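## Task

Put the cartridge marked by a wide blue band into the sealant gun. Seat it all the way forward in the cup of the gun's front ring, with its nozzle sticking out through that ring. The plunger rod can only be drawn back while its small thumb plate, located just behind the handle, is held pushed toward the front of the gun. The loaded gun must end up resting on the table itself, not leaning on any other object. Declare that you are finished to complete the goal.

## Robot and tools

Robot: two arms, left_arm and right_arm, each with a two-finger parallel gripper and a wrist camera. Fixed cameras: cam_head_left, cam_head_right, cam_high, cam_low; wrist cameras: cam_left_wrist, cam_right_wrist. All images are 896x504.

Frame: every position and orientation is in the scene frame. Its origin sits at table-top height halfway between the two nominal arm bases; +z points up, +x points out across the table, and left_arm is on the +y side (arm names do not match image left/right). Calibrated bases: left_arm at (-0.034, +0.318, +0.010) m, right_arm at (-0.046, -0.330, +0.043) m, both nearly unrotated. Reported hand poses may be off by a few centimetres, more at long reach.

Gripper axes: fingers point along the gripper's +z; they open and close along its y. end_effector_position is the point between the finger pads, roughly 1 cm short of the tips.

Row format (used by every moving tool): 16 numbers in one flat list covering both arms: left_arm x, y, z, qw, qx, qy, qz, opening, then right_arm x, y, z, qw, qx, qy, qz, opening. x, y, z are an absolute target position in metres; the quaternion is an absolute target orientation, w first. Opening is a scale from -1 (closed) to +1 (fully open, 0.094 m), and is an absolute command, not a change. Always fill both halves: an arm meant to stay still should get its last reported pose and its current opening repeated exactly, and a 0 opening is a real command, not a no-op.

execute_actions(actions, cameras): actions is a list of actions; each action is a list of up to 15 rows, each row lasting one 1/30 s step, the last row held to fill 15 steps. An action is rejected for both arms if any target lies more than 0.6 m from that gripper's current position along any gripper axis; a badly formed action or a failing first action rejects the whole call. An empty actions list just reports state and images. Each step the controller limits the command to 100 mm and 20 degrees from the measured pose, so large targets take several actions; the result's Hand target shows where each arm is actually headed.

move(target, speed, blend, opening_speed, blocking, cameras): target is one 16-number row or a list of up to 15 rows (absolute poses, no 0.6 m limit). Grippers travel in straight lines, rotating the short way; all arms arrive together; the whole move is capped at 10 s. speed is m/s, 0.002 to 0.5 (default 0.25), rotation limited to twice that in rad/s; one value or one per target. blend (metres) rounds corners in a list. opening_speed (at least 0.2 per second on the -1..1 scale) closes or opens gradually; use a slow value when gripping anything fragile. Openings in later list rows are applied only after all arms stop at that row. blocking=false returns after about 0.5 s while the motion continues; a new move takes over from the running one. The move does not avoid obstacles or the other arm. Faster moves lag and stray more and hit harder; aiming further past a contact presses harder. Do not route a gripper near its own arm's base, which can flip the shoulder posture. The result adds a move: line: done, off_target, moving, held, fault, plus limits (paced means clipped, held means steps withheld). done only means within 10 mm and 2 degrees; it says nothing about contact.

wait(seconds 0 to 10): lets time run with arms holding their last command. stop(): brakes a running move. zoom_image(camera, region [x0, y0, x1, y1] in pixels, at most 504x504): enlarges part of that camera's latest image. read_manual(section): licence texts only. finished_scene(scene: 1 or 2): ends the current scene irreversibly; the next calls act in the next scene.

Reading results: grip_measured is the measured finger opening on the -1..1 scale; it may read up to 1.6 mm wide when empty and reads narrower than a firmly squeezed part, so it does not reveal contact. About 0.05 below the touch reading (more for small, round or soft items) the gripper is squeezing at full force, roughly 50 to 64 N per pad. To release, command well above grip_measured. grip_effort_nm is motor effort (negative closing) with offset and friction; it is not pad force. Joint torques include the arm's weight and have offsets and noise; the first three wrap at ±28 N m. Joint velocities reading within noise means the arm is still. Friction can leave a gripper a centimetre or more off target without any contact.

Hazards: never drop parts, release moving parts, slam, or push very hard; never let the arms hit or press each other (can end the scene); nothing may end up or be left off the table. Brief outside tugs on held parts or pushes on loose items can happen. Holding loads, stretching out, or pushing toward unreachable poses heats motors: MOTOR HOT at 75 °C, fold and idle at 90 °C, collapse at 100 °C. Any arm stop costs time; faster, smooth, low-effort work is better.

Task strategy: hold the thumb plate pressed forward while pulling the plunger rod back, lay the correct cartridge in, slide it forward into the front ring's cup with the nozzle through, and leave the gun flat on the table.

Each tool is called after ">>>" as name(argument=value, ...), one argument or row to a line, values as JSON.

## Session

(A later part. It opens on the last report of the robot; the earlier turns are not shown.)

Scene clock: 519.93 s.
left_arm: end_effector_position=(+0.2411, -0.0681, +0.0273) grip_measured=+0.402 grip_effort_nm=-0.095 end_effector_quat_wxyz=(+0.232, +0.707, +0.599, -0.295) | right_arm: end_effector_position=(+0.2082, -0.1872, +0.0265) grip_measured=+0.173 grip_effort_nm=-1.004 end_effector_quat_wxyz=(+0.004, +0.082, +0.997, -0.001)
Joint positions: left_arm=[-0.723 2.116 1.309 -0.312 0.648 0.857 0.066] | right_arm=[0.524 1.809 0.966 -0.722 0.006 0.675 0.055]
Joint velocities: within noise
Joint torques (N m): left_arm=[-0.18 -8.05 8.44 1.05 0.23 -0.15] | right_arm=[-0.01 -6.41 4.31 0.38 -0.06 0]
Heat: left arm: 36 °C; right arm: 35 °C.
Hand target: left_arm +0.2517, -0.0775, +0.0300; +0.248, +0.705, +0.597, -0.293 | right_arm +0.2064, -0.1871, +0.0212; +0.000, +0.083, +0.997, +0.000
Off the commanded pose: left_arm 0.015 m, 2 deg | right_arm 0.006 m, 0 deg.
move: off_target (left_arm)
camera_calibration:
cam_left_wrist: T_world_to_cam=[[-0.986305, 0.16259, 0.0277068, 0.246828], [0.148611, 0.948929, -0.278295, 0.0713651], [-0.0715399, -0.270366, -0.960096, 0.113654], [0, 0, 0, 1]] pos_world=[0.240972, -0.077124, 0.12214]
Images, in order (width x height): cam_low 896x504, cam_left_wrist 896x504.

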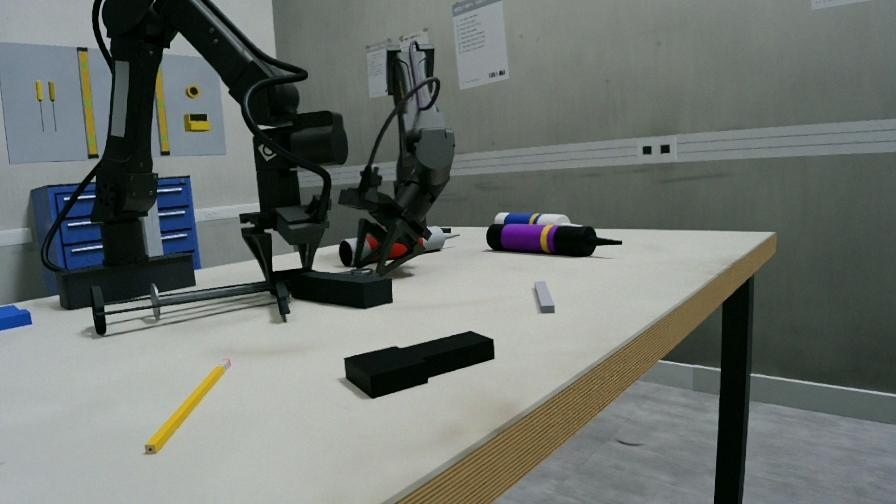

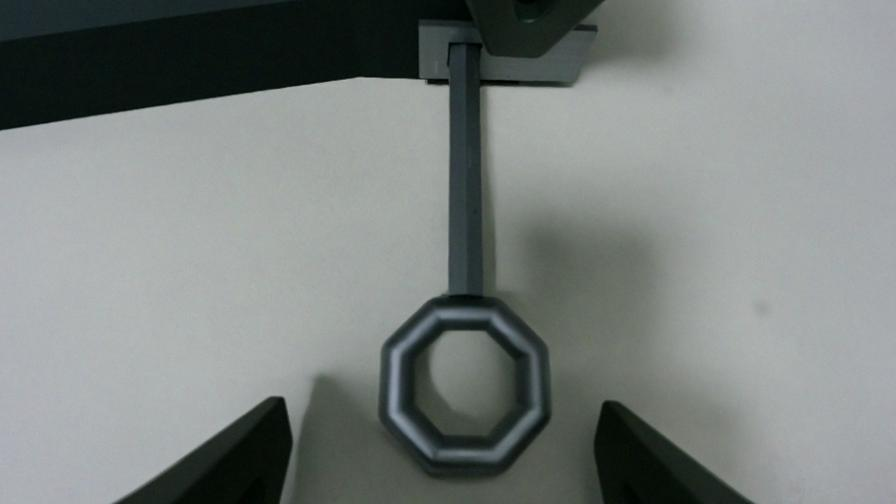

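>>> move(
  target=[0.246,-0.087,0.024,0.2478,0.705,0.597,-0.2925,0.4,0.2065,-0.187,0.021,0.0,0.0828,0.9966,0,0.05],
  speed=0.08,
  cameras=["cam_left_wrist","cam_low"],
)

>>> zoom_image(
  camera="cam_low",
  region=[240, 180, 460, 340],
)

Scene clock: 537.37 s.
left_arm: end_effector_position=(+0.2334, -0.0760, +0.0218) grip_measured=+0.402 grip_effort_nm=-0.100 end_effector_quat_wxyz=(+0.226, +0.708, +0.601, -0.296) | right_arm: end_effector_position=(+0.2082, -0.1872, +0.0265) grip_measured=+0.173 grip_effort_nm=-1.013 end_effector_quat_wxyz=(+0.004, +0.082, +0.997, -0.001)
Joint positions: left_arm=[-0.751 2.13 1.309 -0.294 0.635 0.829 0.066] | right_arm=[0.524 1.809 0.966 -0.722 0.006 0.675 0.055]
Joint velocities: within noise
Joint torques (N m): left_arm=[-0.32 -8.25 7.95 1.21 0.24 -0.13] | right_arm=[-0.02 -6.43 4.31 0.38 -0.06 0]
Heat: left arm: 36 °C; right arm: 34 °C.
Hand target: left_arm +0.2440, -0.0873, +0.0245; +0.247, +0.706, +0.596, -0.293 | right_arm +0.2064, -0.1871, +0.0212; +0.000, +0.083, +0.997, +0.000
Off the commanded pose: left_arm 0.017 m, 3 deg | right_arm 0.006 m, 0 deg.
move: off_target (left_arm)
camera_calibration:
cam_left_wrist: T_world_to_cam=[[-0.985665, 0.164615, 0.036976, 0.240566], [0.148673, 0.951058, -0.270895, 0.0785164], [-0.0797597, -0.261514, -0.961898, 0.108217], [0, 0, 0, 1]] pos_world=[0.234076, -0.0859744, 0.116468]
Images, in order (width x height): cam_low 896x504, cam_left_wrist 896x504.

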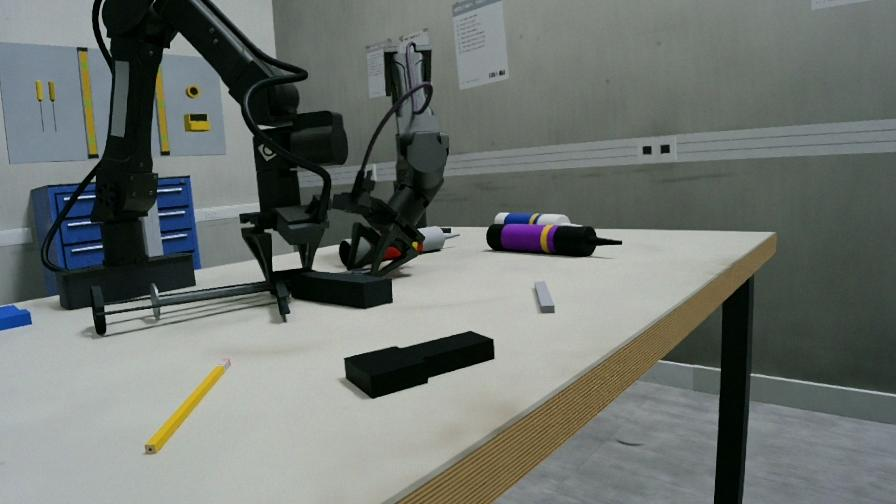

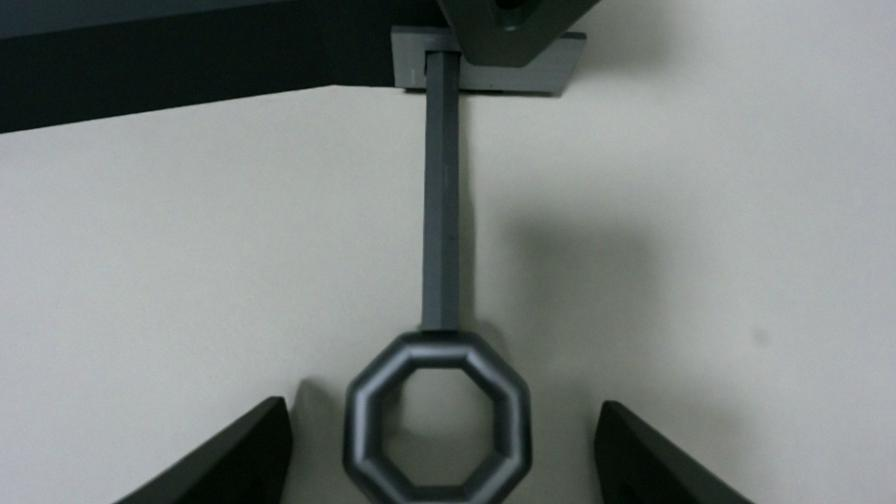

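Scaled by 2.291 from the camera's 896x504 image, which has a finer 1280x720 frame.

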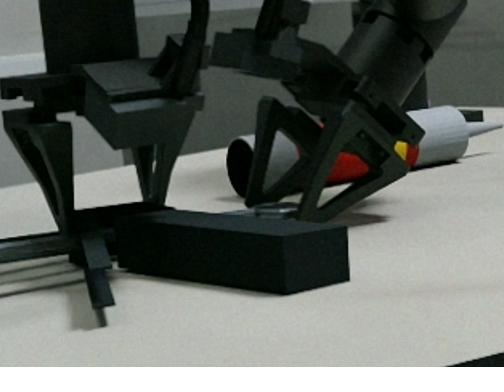

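>>> move(
  target=[
    [0.247,-0.093,0.0245,0.2478,0.705,0.597,-0.2925,0.4,0.2065,-0.187,0.021,0.0,0.0828,0.9966,0,0.05],
    [0.247,-0.093,0.0245,0.2478,0.705,0.597,-0.2925,-0.5,0.2065,-0.187,0.021,0.0,0.0828,0.9966,0,0.05],
  ],
  speed=0.08,
  opening_speed=0.6,
  cameras=["cam_left_wrist","cam_low"],
)

>>> zoom_image(
  camera="cam_low",
  region=[240, 180, 460, 340],
)

Scene clock: 550.60 s.
left_arm: end_effector_position=(+0.2339, -0.0808, +0.0211) grip_measured=-0.224 grip_effort_nm=-1.018 end_effector_quat_wxyz=(+0.225, +0.706, +0.602, -0.296) | right_arm: end_effector_position=(+0.2082, -0.1872, +0.0265) grip_measured=+0.173 grip_effort_nm=-1.009 end_effector_quat_wxyz=(+0.004, +0.083, +0.997, -0.001)
Joint positions: left_arm=[-0.758 2.142 1.326 -0.294 0.632 0.817 0.036] | right_arm=[0.524 1.809 0.966 -0.722 0.006 0.678 0.055]
Joint velocities: within noise
Joint torques (N m): left_arm=[-0.21 -8.27 8.46 1.15 0.22 -0.14] | right_arm=[-0.01 -6.43 4.31 0.38 -0.06 0]
Heat: left arm: 36 °C; right arm: 34 °C.
Hand target: left_arm +0.2454, -0.0926, +0.0246; +0.247, +0.705, +0.597, -0.293 | right_arm +0.2064, -0.1871, +0.0212; +0.000, +0.084, +0.996, +0.000
Off the commanded pose: left_arm 0.018 m, 3 deg | right_arm 0.006 m, 0 deg.
move: off_target (left_arm); target 2's new opening was sent with left_arm's hand 0.018 m and 3 deg from that target
camera_calibration:
cam_left_wrist: T_world_to_cam=[[-0.985965, 0.16207, 0.040088, 0.241623], [0.145416, 0.951612, -0.270721, 0.0836024], [-0.0820239, -0.261092, -0.961823, 0.106975], [0, 0, 0, 1]] pos_world=[0.234849, -0.0907864, 0.115838]
Images, in order (width x height): cam_low 896x504, cam_left_wrist 896x504.

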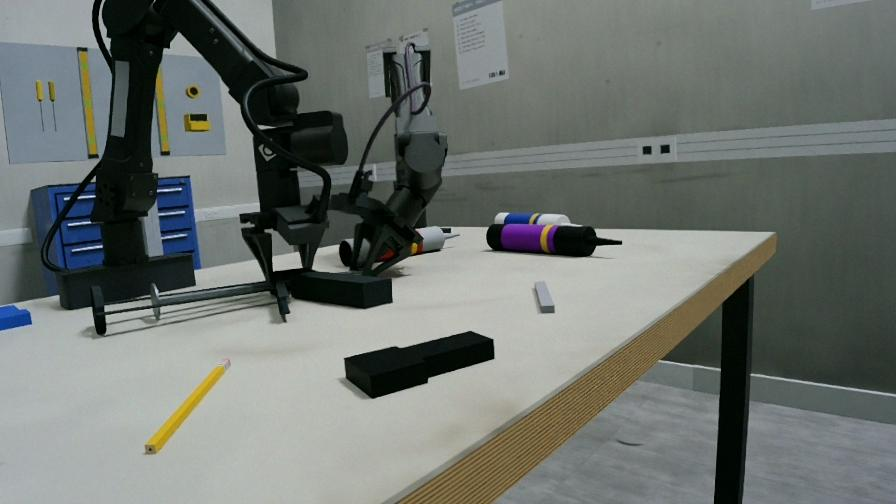

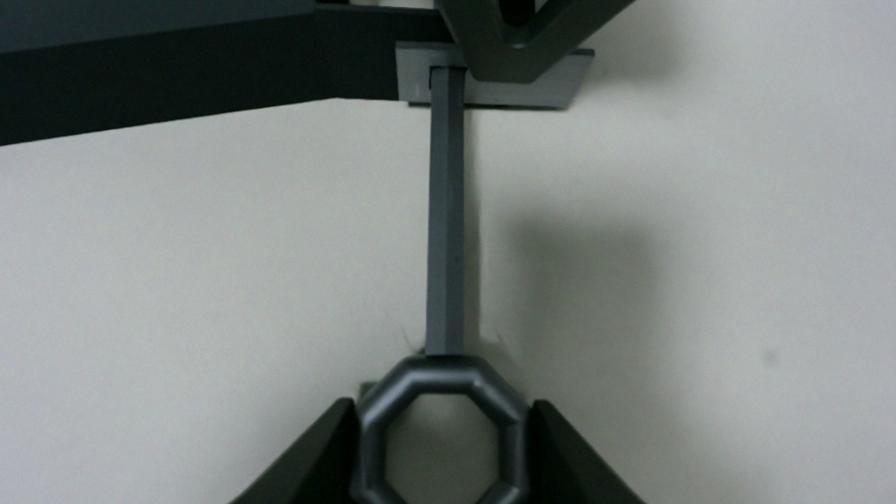

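Scaled by 2.291 from the camera's 896x504 image, which has a finer 1280x720 frame.

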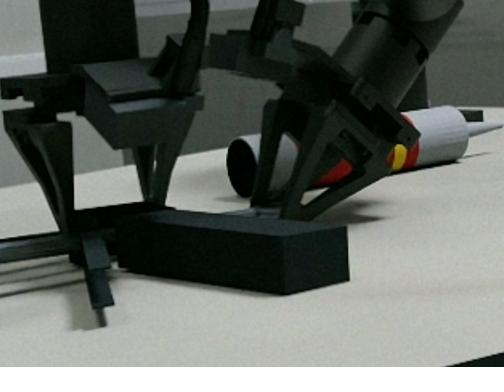

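>>> move(
  target=[0.252,-0.063,0.0245,0.2478,0.705,0.597,-0.2925,-0.5,0.2065,-0.187,0.021,0.0,0.0828,0.9966,0,0.05],
  speed=0.06,
  cameras=["cam_left_wrist","cam_low","cam_right_wrist","cam_head_left"],
)

Scene clock: 562.33 s.
left_arm: end_effector_position=(+0.2376, -0.0741, +0.0207) grip_measured=-0.225 grip_effort_nm=-1.023 end_effector_quat_wxyz=(+0.230, +0.704, +0.598, -0.307) | right_arm: end_effector_position=(+0.2104, -0.1833, +0.0266) grip_measured=+0.173 grip_effort_nm=-1.009 end_effector_quat_wxyz=(+0.011, +0.083, +0.996, +0.002)
Joint positions: left_arm=[-0.732 2.142 1.31 -0.283 0.666 0.839 0.036] | right_arm=[0.535 1.809 0.966 -0.707 0.01 0.689 0.055]
Joint velocities: within noise
Joint torques (N m): left_arm=[2.65 -11.22 4.66 0.92 0.22 0.31] | right_arm=[-0.03 -6.48 4.37 0.25 -0.07 -0.07]
Heat: left arm: 36 °C; right arm: 34 °C.
Hand target: left_arm +0.2521, -0.0636, +0.0247; +0.247, +0.703, +0.600, -0.293 | right_arm +0.2054, -0.1851, +0.0212; +0.002, +0.081, +0.997, -0.002
Off the commanded pose: left_arm 0.019 m, 3 deg | right_arm 0.008 m, 1 deg.
move: off_target (left_arm)
camera_calibration:
cam_left_wrist: T_world_to_cam=[[-0.984879, 0.167148, 0.0455617, 0.244184], [0.146761, 0.944695, -0.293278, 0.0762564], [-0.0920627, -0.282157, -0.954941, 0.109316], [0, 0, 0, 1]] pos_world=[0.239365, -0.0820097, 0.115629]
cam_right_wrist: T_world_to_cam=[[-0.179491, -0.983746, 0.00521517, -0.142312], [-0.90753, 0.167626, 0.385085, 0.251568], [-0.3797, 0.0643863, -0.922866, 0.198808], [0, 0, 0, 1]] pos_world=[0.278249, -0.194969, 0.0873408]
Images, in order (width x height): cam_head_left 896x504, cam_low 896x504, cam_left_wrist 896x504, cam_right_wrist 896x504.

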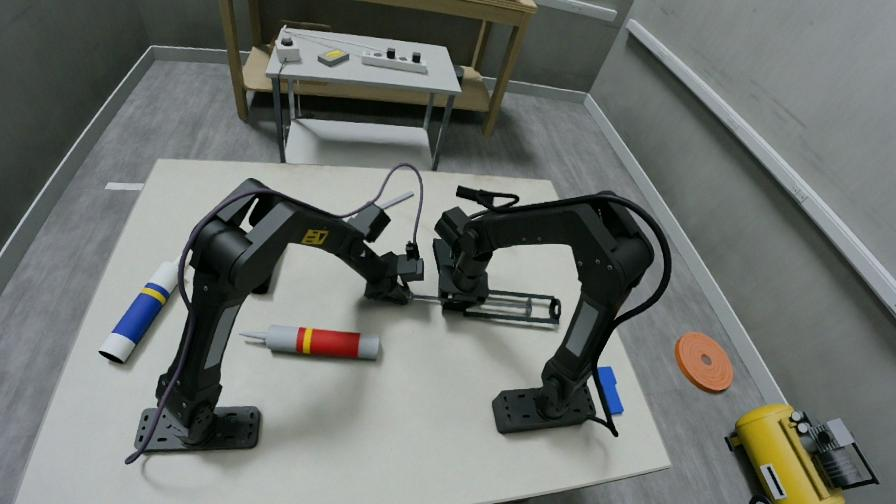

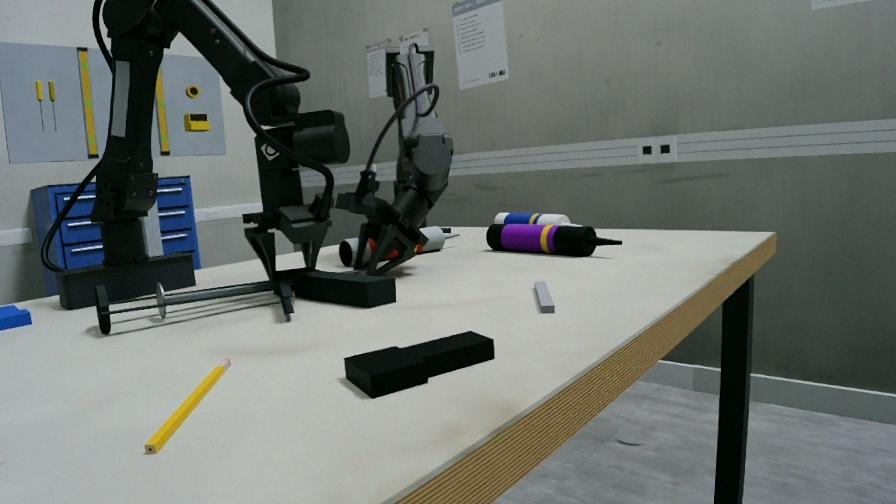

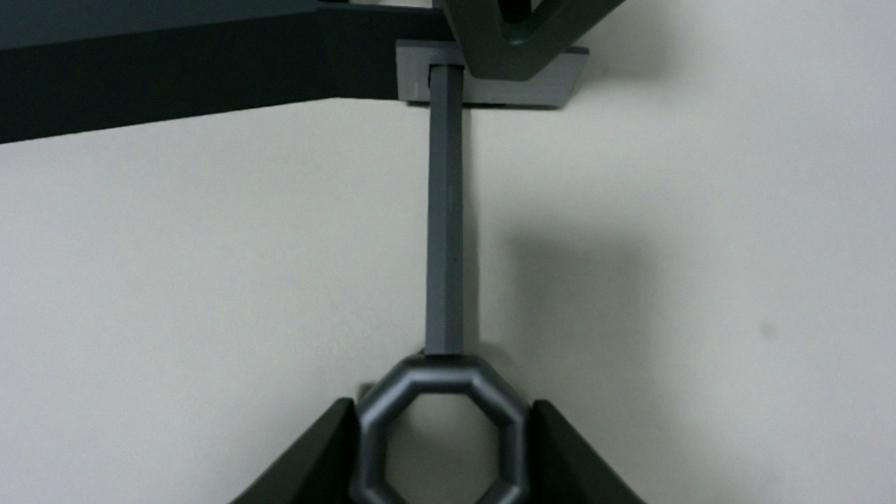

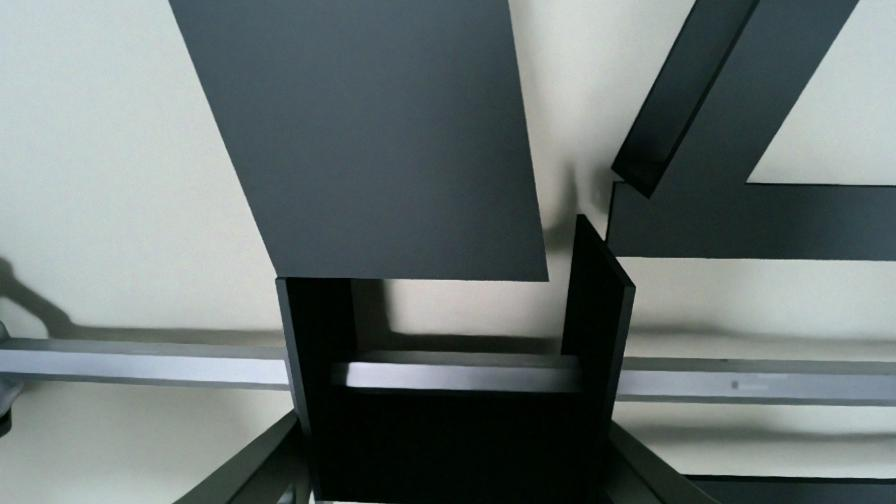

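>>> move(
  target=[0.257,-0.035,0.0245,0.2478,0.705,0.597,-0.2925,-0.5,0.2055,-0.195,0.021,0.0,0.0828,0.9966,0,-0.05],
  speed=0.05,
  cameras=["cam_left_wrist","cam_low","cam_right_wrist"],
)

Scene clock: 581.50 s.
left_arm: end_effector_position=(+0.2427, -0.0536, +0.0187) grip_measured=-0.225 grip_effort_nm=-1.018 end_effector_quat_wxyz=(+0.237, +0.701, +0.589, -0.324) | right_arm: end_effector_position=(+0.2113, -0.1837, +0.0263) grip_measured=+0.173 grip_effort_nm=-1.004 end_effector_quat_wxyz=(+0.012, +0.086, +0.996, +0.004)
Joint positions: left_arm=[-0.671 2.132 1.261 -0.273 0.732 0.905 0.036] | right_arm=[0.53 1.809 0.964 -0.702 0.007 0.689 0.055]
Joint velocities: within noise
Joint torques (N m): left_arm=[2.88 -12.68 3.97 0.52 -0.03 0.43] | right_arm=[-2.37 -7.66 2.81 0.24 -0.1 -0.35]
Heat: left arm: 35 °C; right arm: 34 °C.
Hand target: left_arm +0.2549, -0.0365, +0.0247; +0.247, +0.704, +0.595, -0.298 | right_arm +0.2047, -0.1943, +0.0211; -0.001, +0.083, +0.997, +0.001
Off the commanded pose: left_arm 0.024 m, 4 deg | right_arm 0.014 m, 1 deg.
move: off_target (left_arm, right_arm)
camera_calibration:
cam_left_wrist: T_world_to_cam=[[-0.982057, 0.181302, 0.0518902, 0.245876], [0.154316, 0.930756, -0.331482, 0.0536379], [-0.108396, -0.317527, -0.942033, 0.115508], [0, 0, 0, 1]] pos_world=[0.245708, -0.0578247, 0.113834]
cam_right_wrist: T_world_to_cam=[[-0.183954, -0.982934, 0.000891998, -0.141378], [-0.907203, 0.17013, 0.384757, 0.25295], [-0.378342, 0.0699684, -0.923018, 0.199627], [0, 0, 0, 1]] pos_world=[0.278998, -0.195968, 0.0870608]
Images, in order (width x height): cam_low 896x504, cam_left_wrist 896x504, cam_right_wrist 896x504.

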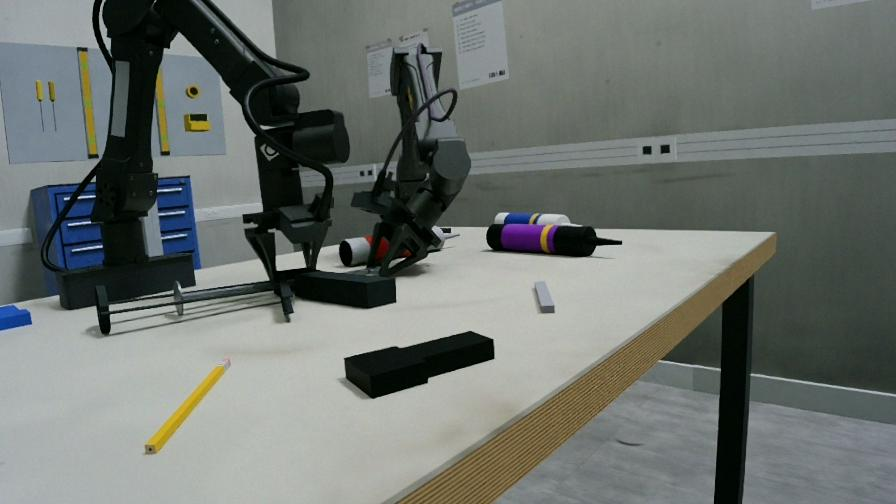

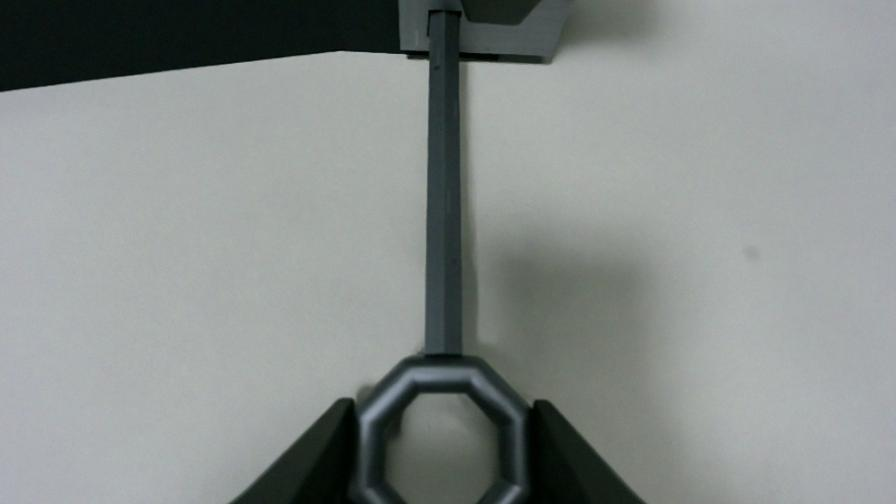

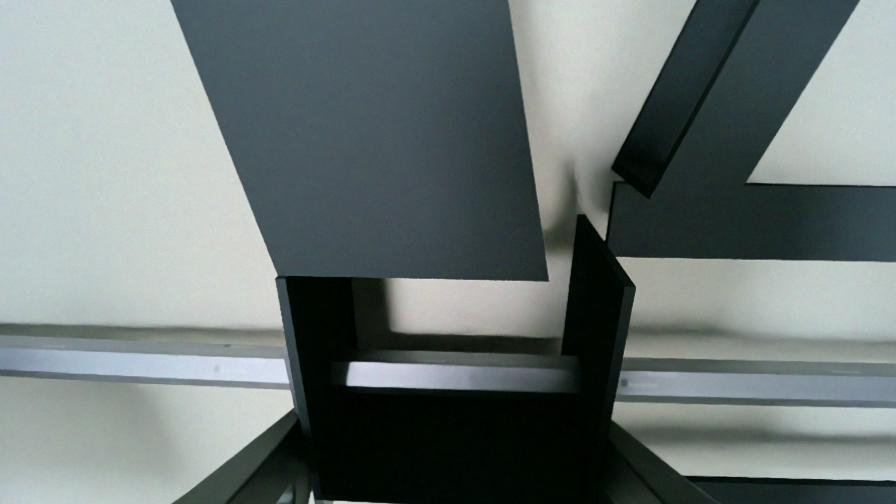

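>>> move(
  target=[0.268,0.03,0.030,0.2478,0.705,0.597,-0.2925,-0.5,0.2055,-0.195,0.021,0.0,0.0828,0.9966,0,-0.05],
  speed=0.05,
  cameras=["cam_left_wrist","cam_low","cam_right_wrist","cam_high"],
)

Scene clock: 594.57 s.
left_arm: end_effector_position=(+0.2578, +0.0049, +0.0183) grip_measured=-0.225 grip_effort_nm=-1.018 end_effector_quat_wxyz=(+0.247, +0.704, +0.583, -0.321) | right_arm: end_effector_position=(+0.2144, -0.1842, +0.0275) grip_measured=+0.173 grip_effort_nm=-1.004 end_effector_quat_wxyz=(+0.017, +0.089, +0.996, +0.005)
Joint positions: left_arm=[-0.522 2.081 1.184 -0.358 0.786 1.102 0.036] | right_arm=[0.525 1.806 0.966 -0.696 0.01 0.69 0.055]
Joint velocities: within noise
Joint torques (N m): left_arm=[3.99 -13.65 4.26 0.09 0.02 0.43] | right_arm=[-1.99 -7.45 2.89 0.2 -0.08 -0.37]
Heat: left arm: 36 °C; right arm: 35 °C.
Hand target: left_arm +0.2678, +0.0278, +0.0294; +0.250, +0.703, +0.597, -0.295 | right_arm +0.2062, -0.1946, +0.0217; +0.002, +0.083, +0.997, +0.000
Off the commanded pose: left_arm 0.029 m, 4 deg | right_arm 0.015 m, 2 deg.
move: off_target (left_arm, right_arm)
camera_calibration:
cam_left_wrist: T_world_to_cam=[[-0.982125, 0.186034, 0.02865, 0.250549], [0.16553, 0.926092, -0.339049, -0.00599825], [-0.0896072, -0.328246, -0.940332, 0.130504], [0, 0, 0, 1]] pos_world=[0.258757, 0.00178188, 0.113506]
cam_right_wrist: T_world_to_cam=[[-0.190052, -0.981767, -0.00375274, -0.139558], [-0.910252, 0.174773, 0.37536, 0.257173], [-0.36786, 0.0747538, -0.926872, 0.200718], [0, 0, 0, 1]] pos_world=[0.281406, -0.196965, 0.0889836]
Images, in order (width x height): cam_high 896x504, cam_low 896x504, cam_left_wrist 896x504, cam_right_wrist 896x504.

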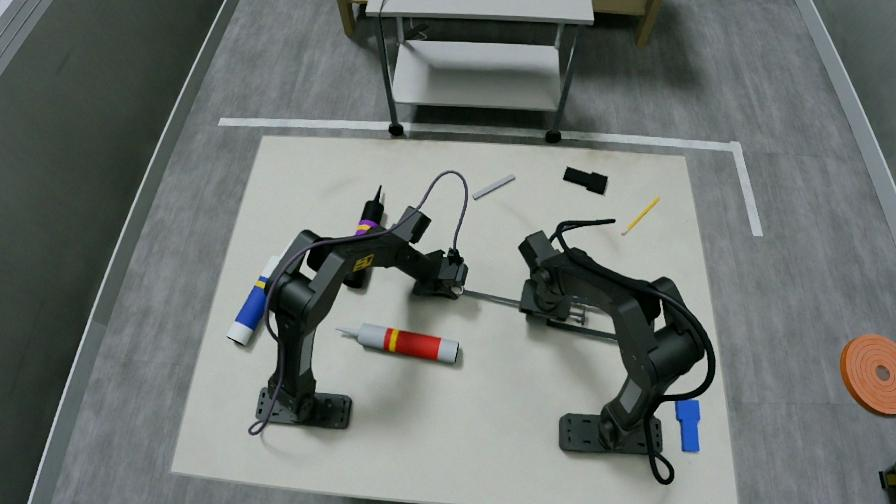

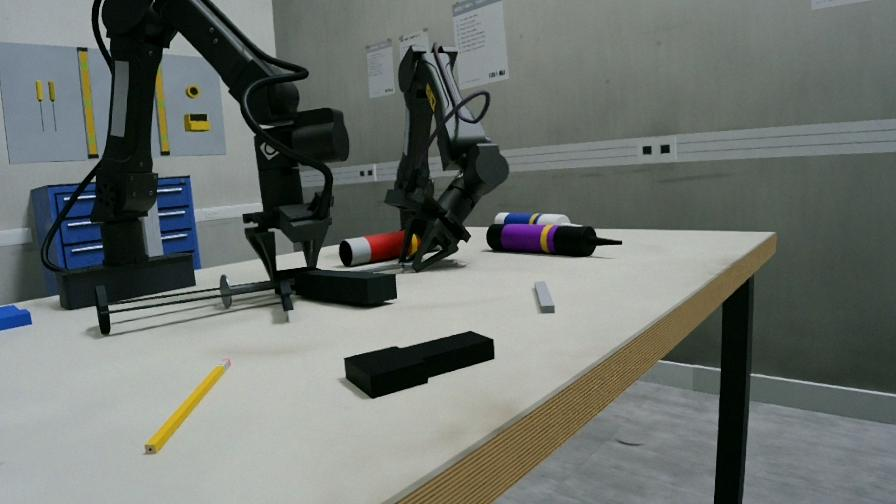

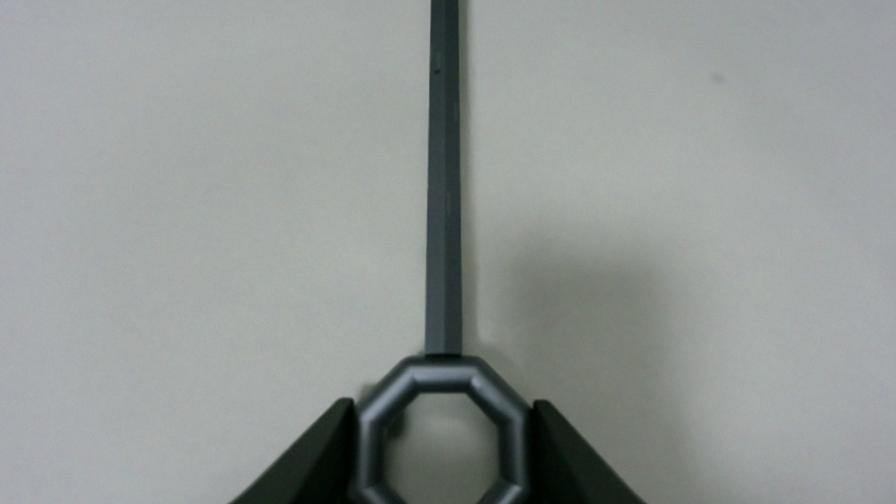

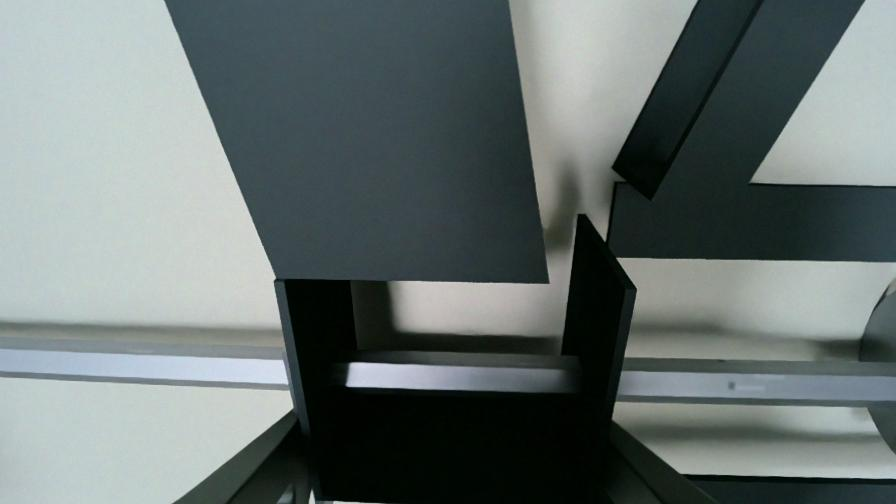

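>>> move(
  target=[0.272,0.056,0.032,0.2478,0.705,0.597,-0.2925,-0.5,0.2055,-0.195,0.021,0.0,0.0828,0.9966,0,-0.05],
  speed=0.05,
  cameras=["cam_left_wrist","cam_low","cam_right_wrist"],
)

Scene clock: 604.67 s.
left_arm: end_effector_position=(+0.2635, +0.0324, +0.0195) grip_measured=-0.225 grip_effort_nm=-1.018 end_effector_quat_wxyz=(+0.247, +0.704, +0.585, -0.319) | right_arm: end_effector_position=(+0.2156, -0.1835, +0.0288) grip_measured=+0.173 grip_effort_nm=-1.009 end_effector_quat_wxyz=(+0.020, +0.088, +0.996, +0.008)
Joint positions: left_arm=[-0.45 2.063 1.169 -0.429 0.801 1.198 0.036] | right_arm=[0.525 1.802 0.966 -0.693 0.01 0.689 0.055]
Joint velocities: within noise
Joint torques (N m): left_arm=[3.82 -13.41 4.55 -0.01 0 0.41] | right_arm=[-1.99 -7.1 2.81 0.17 -0.11 -0.36]
Heat: left arm: 37 °C; right arm: 34 °C.
Hand target: left_arm +0.2720, +0.0545, +0.0310; +0.249, +0.703, +0.598, -0.293 | right_arm +0.2054, -0.1945, +0.0215; +0.000, +0.083, +0.997, +0.000
Off the commanded pose: left_arm 0.028 m, 3 deg | right_arm 0.017 m, 3 deg.
move: off_target (left_arm, right_arm)
camera_calibration:
cam_left_wrist: T_world_to_cam=[[-0.982877, 0.182243, 0.0272038, 0.251311], [0.16274, 0.927804, -0.335702, -0.0314408], [-0.0864191, -0.325526, -0.941575, 0.140244], [0, 0, 0, 1]] pos_world=[0.264244, 0.0290245, 0.114659]
cam_right_wrist: T_world_to_cam=[[-0.188505, -0.982034, -0.00865683, -0.138903], [-0.913014, 0.171996, 0.369895, 0.257899], [-0.361761, 0.077631, -0.929033, 0.201599], [0, 0, 0, 1]] pos_world=[0.282212, -0.196416, 0.0906942]
Images, in order (width x height): cam_low 896x504, cam_left_wrist 896x504, cam_right_wrist 896x504.

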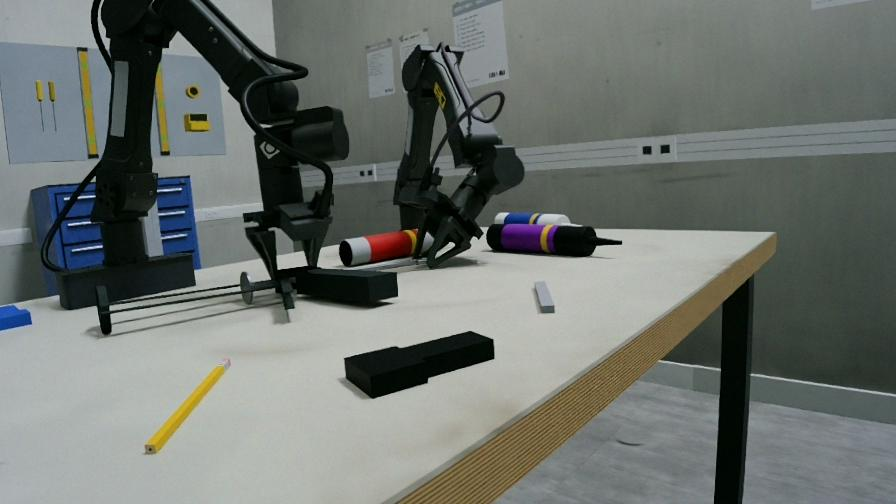

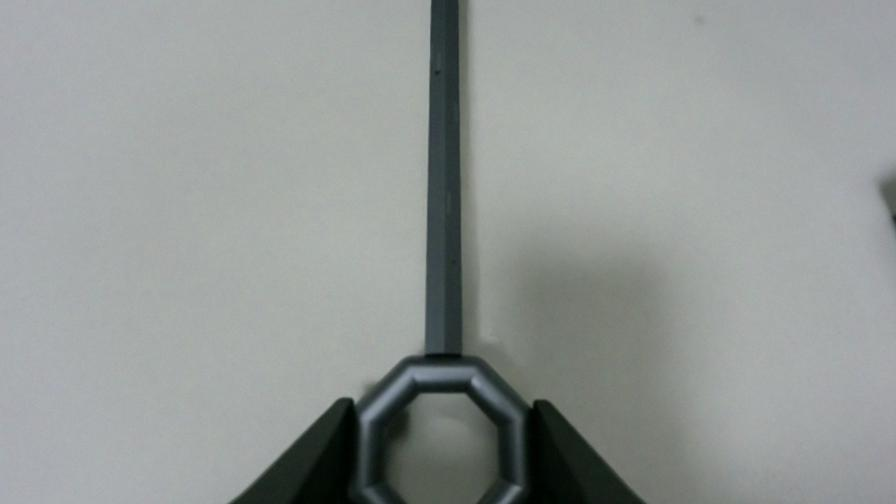

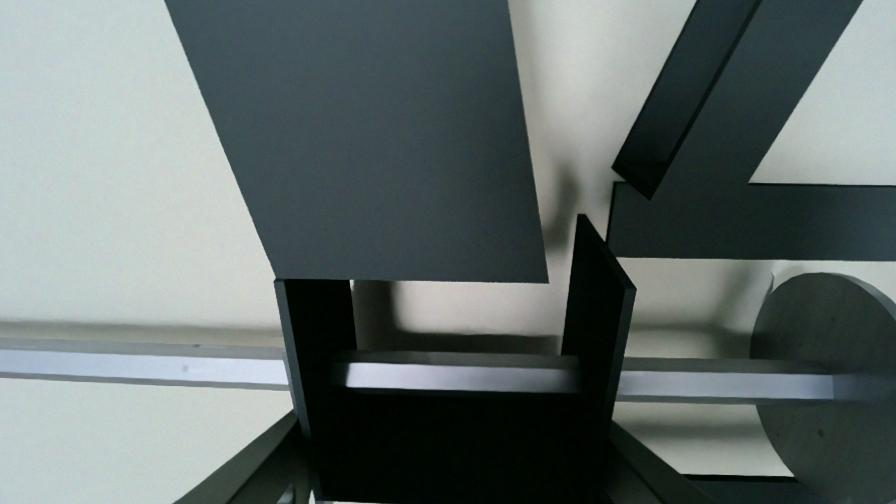

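>>> move(
  target=[0.275,0.077,0.033,0.2478,0.705,0.597,-0.2925,-0.5,0.2055,-0.195,0.021,0.0,0.0828,0.9966,0,-0.05],
  speed=0.05,
  cameras=["cam_high","cam_low","cam_right_wrist"],
)

Scene clock: 617.13 s.
left_arm: end_effector_position=(+0.2668, +0.0540, +0.0200) grip_measured=-0.225 grip_effort_nm=-1.013 end_effector_quat_wxyz=(+0.246, +0.704, +0.585, -0.319) | right_arm: end_effector_position=(+0.2159, -0.1830, +0.0296) grip_measured=+0.172 grip_effort_nm=-1.004 end_effector_quat_wxyz=(+0.021, +0.088, +0.996, +0.009)
Joint positions: left_arm=[-0.392 2.055 1.165 -0.493 0.813 1.28 0.036] | right_arm=[0.525 1.799 0.966 -0.693 0.009 0.689 0.055]
Joint velocities: within noise
Joint torques (N m): left_arm=[3.78 -13.15 4.62 -0.06 0.02 0.4] | right_arm=[-1.99 -6.9 2.84 0.16 -0.11 -0.34]
Heat: left arm: 36 °C; right arm: 34 °C.
Hand target: left_arm +0.2743, +0.0752, +0.0318; +0.249, +0.704, +0.597, -0.294 | right_arm +0.2051, -0.1945, +0.0216; +0.000, +0.084, +0.996, +0.000
Off the commanded pose: left_arm 0.028 m, 3 deg | right_arm 0.018 m, 3 deg.
move: off_target (left_arm, right_arm)
camera_calibration:
cam_right_wrist: T_world_to_cam=[[-0.188421, -0.982017, -0.0118082, -0.138347], [-0.913735, 0.170887, 0.368626, 0.257699], [-0.35998, 0.0802464, -0.929503, 0.202548], [0, 0, 0, 1]] pos_world=[0.282314, -0.19615, 0.0916403]
Images, in order (width x height): cam_high 896x504, cam_low 896x504, cam_right_wrist 896x504.

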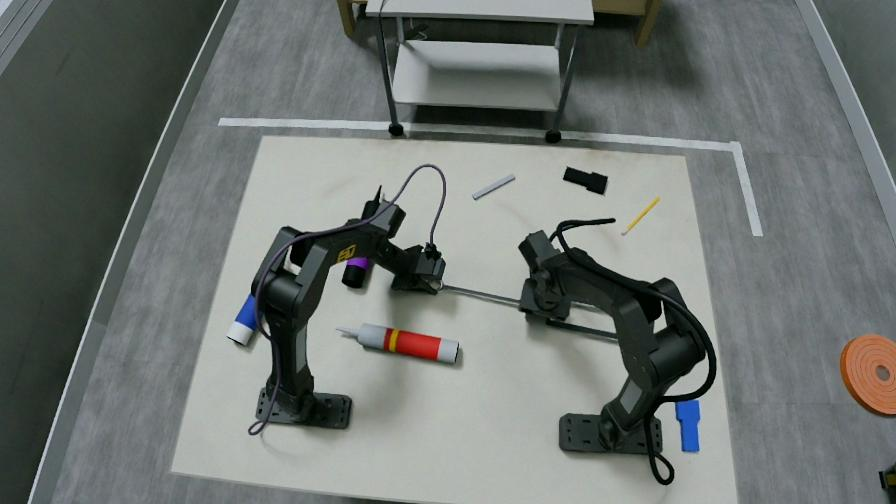

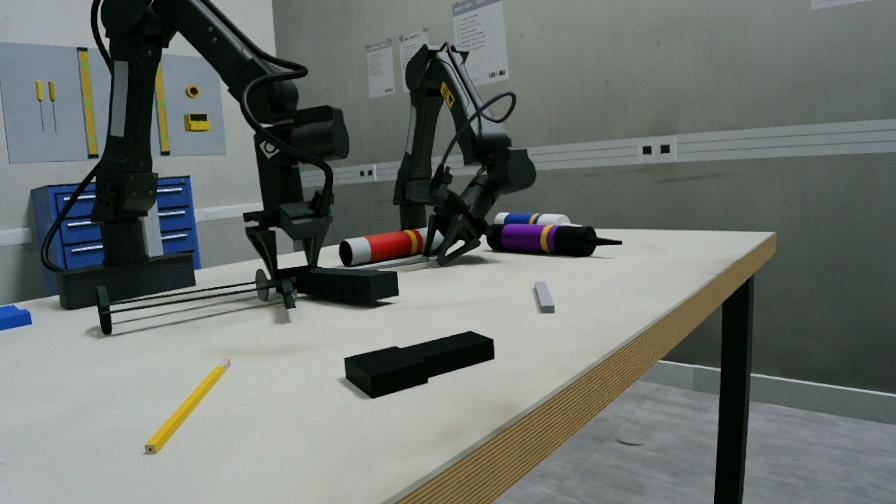

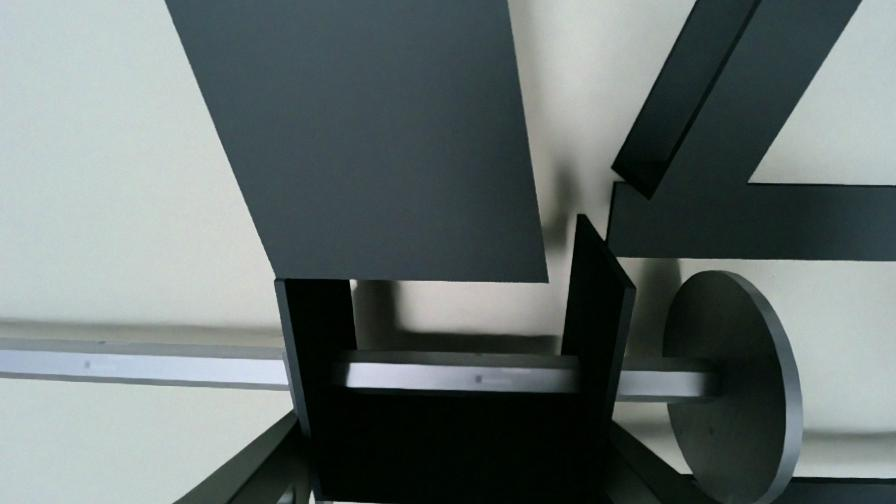

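>>> move(
  target=[
    [0.273,0.052,0.028,0.2478,0.705,0.597,-0.2925,-0.5,0.210,-0.186,0.024,0.0,0.0828,0.9966,0,-0.05],
    [0.273,0.052,0.028,0.2478,0.705,0.597,-0.2925,-0.5,0.210,-0.186,0.024,0.0,0.0828,0.9966,0,0.4],
  ],
  speed=0.05,
  opening_speed=0.5,
  cameras=["cam_high","cam_low","cam_right_wrist"],
)

Scene clock: 659.33 s.
left_arm: end_effector_position=(+0.2648, +0.0522, +0.0171) grip_measured=-0.225 grip_effort_nm=-1.018 end_effector_quat_wxyz=(+0.236, +0.702, +0.594, -0.314) | right_arm: end_effector_position=(+0.2138, -0.1817, +0.0266) grip_measured=+0.398 grip_effort_nm=0.149 end_effector_quat_wxyz=(+0.011, +0.087, +0.996, +0.010)
Joint positions: left_arm=[-0.405 2.055 1.165 -0.493 0.79 1.253 0.036] | right_arm=[0.525 1.814 0.972 -0.699 -0.003 0.687 0.066]
Joint velocities: within noise
Joint torques (N m): left_arm=[-0.25 -11.54 5.45 0.51 0 -0.19] | right_arm=[-0.39 -6.5 5.5 -0.01 -0.06 -0.16]
Heat: left arm: 43 °C; right arm: 33 °C.
Hand target: left_arm +0.2735, +0.0527, +0.0271; +0.248, +0.708, +0.595, -0.289 | right_arm +0.2089, -0.1850, +0.0239; -0.003, +0.082, +0.997, +0.003
Off the commanded pose: left_arm 0.014 m, 3 deg | right_arm 0.006 m, 2 deg.
move: off_target (left_arm)
camera_calibration:
cam_right_wrist: T_world_to_cam=[[-0.186691, -0.982354, -0.0112349, -0.13792], [-0.90676, 0.167901, 0.386775, 0.254145], [-0.378064, 0.0823947, -0.922106, 0.202947], [0, 0, 0, 1]] pos_world=[0.281428, -0.194879, 0.0872917]
Images, in order (width x height): cam_high 896x504, cam_low 896x504, cam_right_wrist 896x504.

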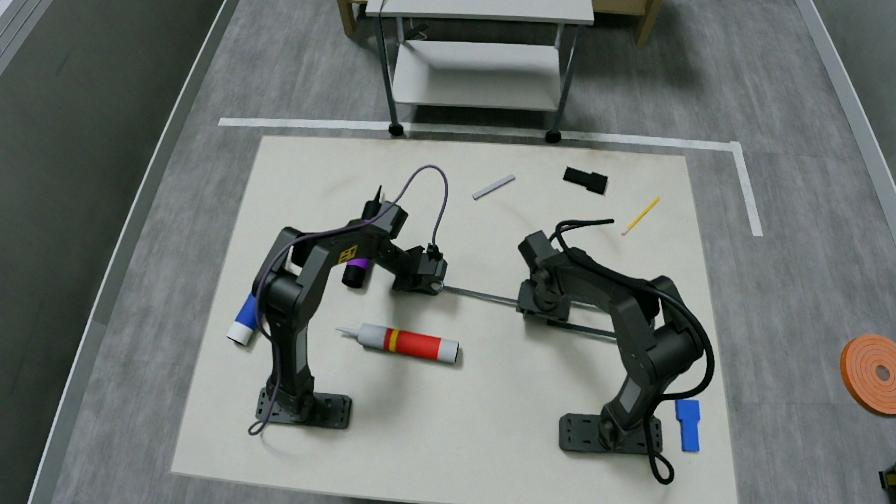

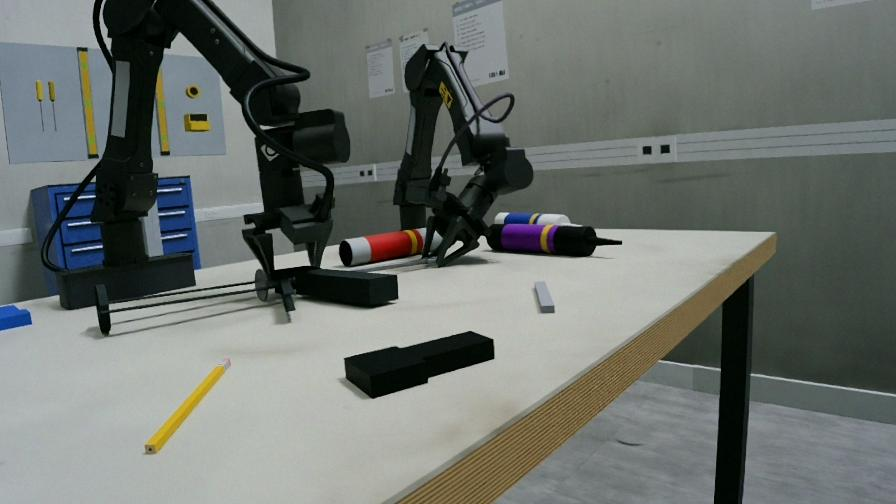

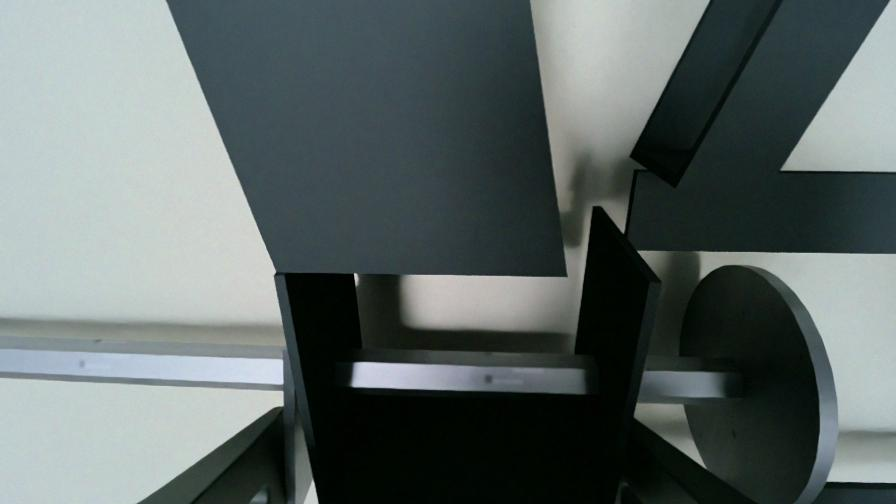

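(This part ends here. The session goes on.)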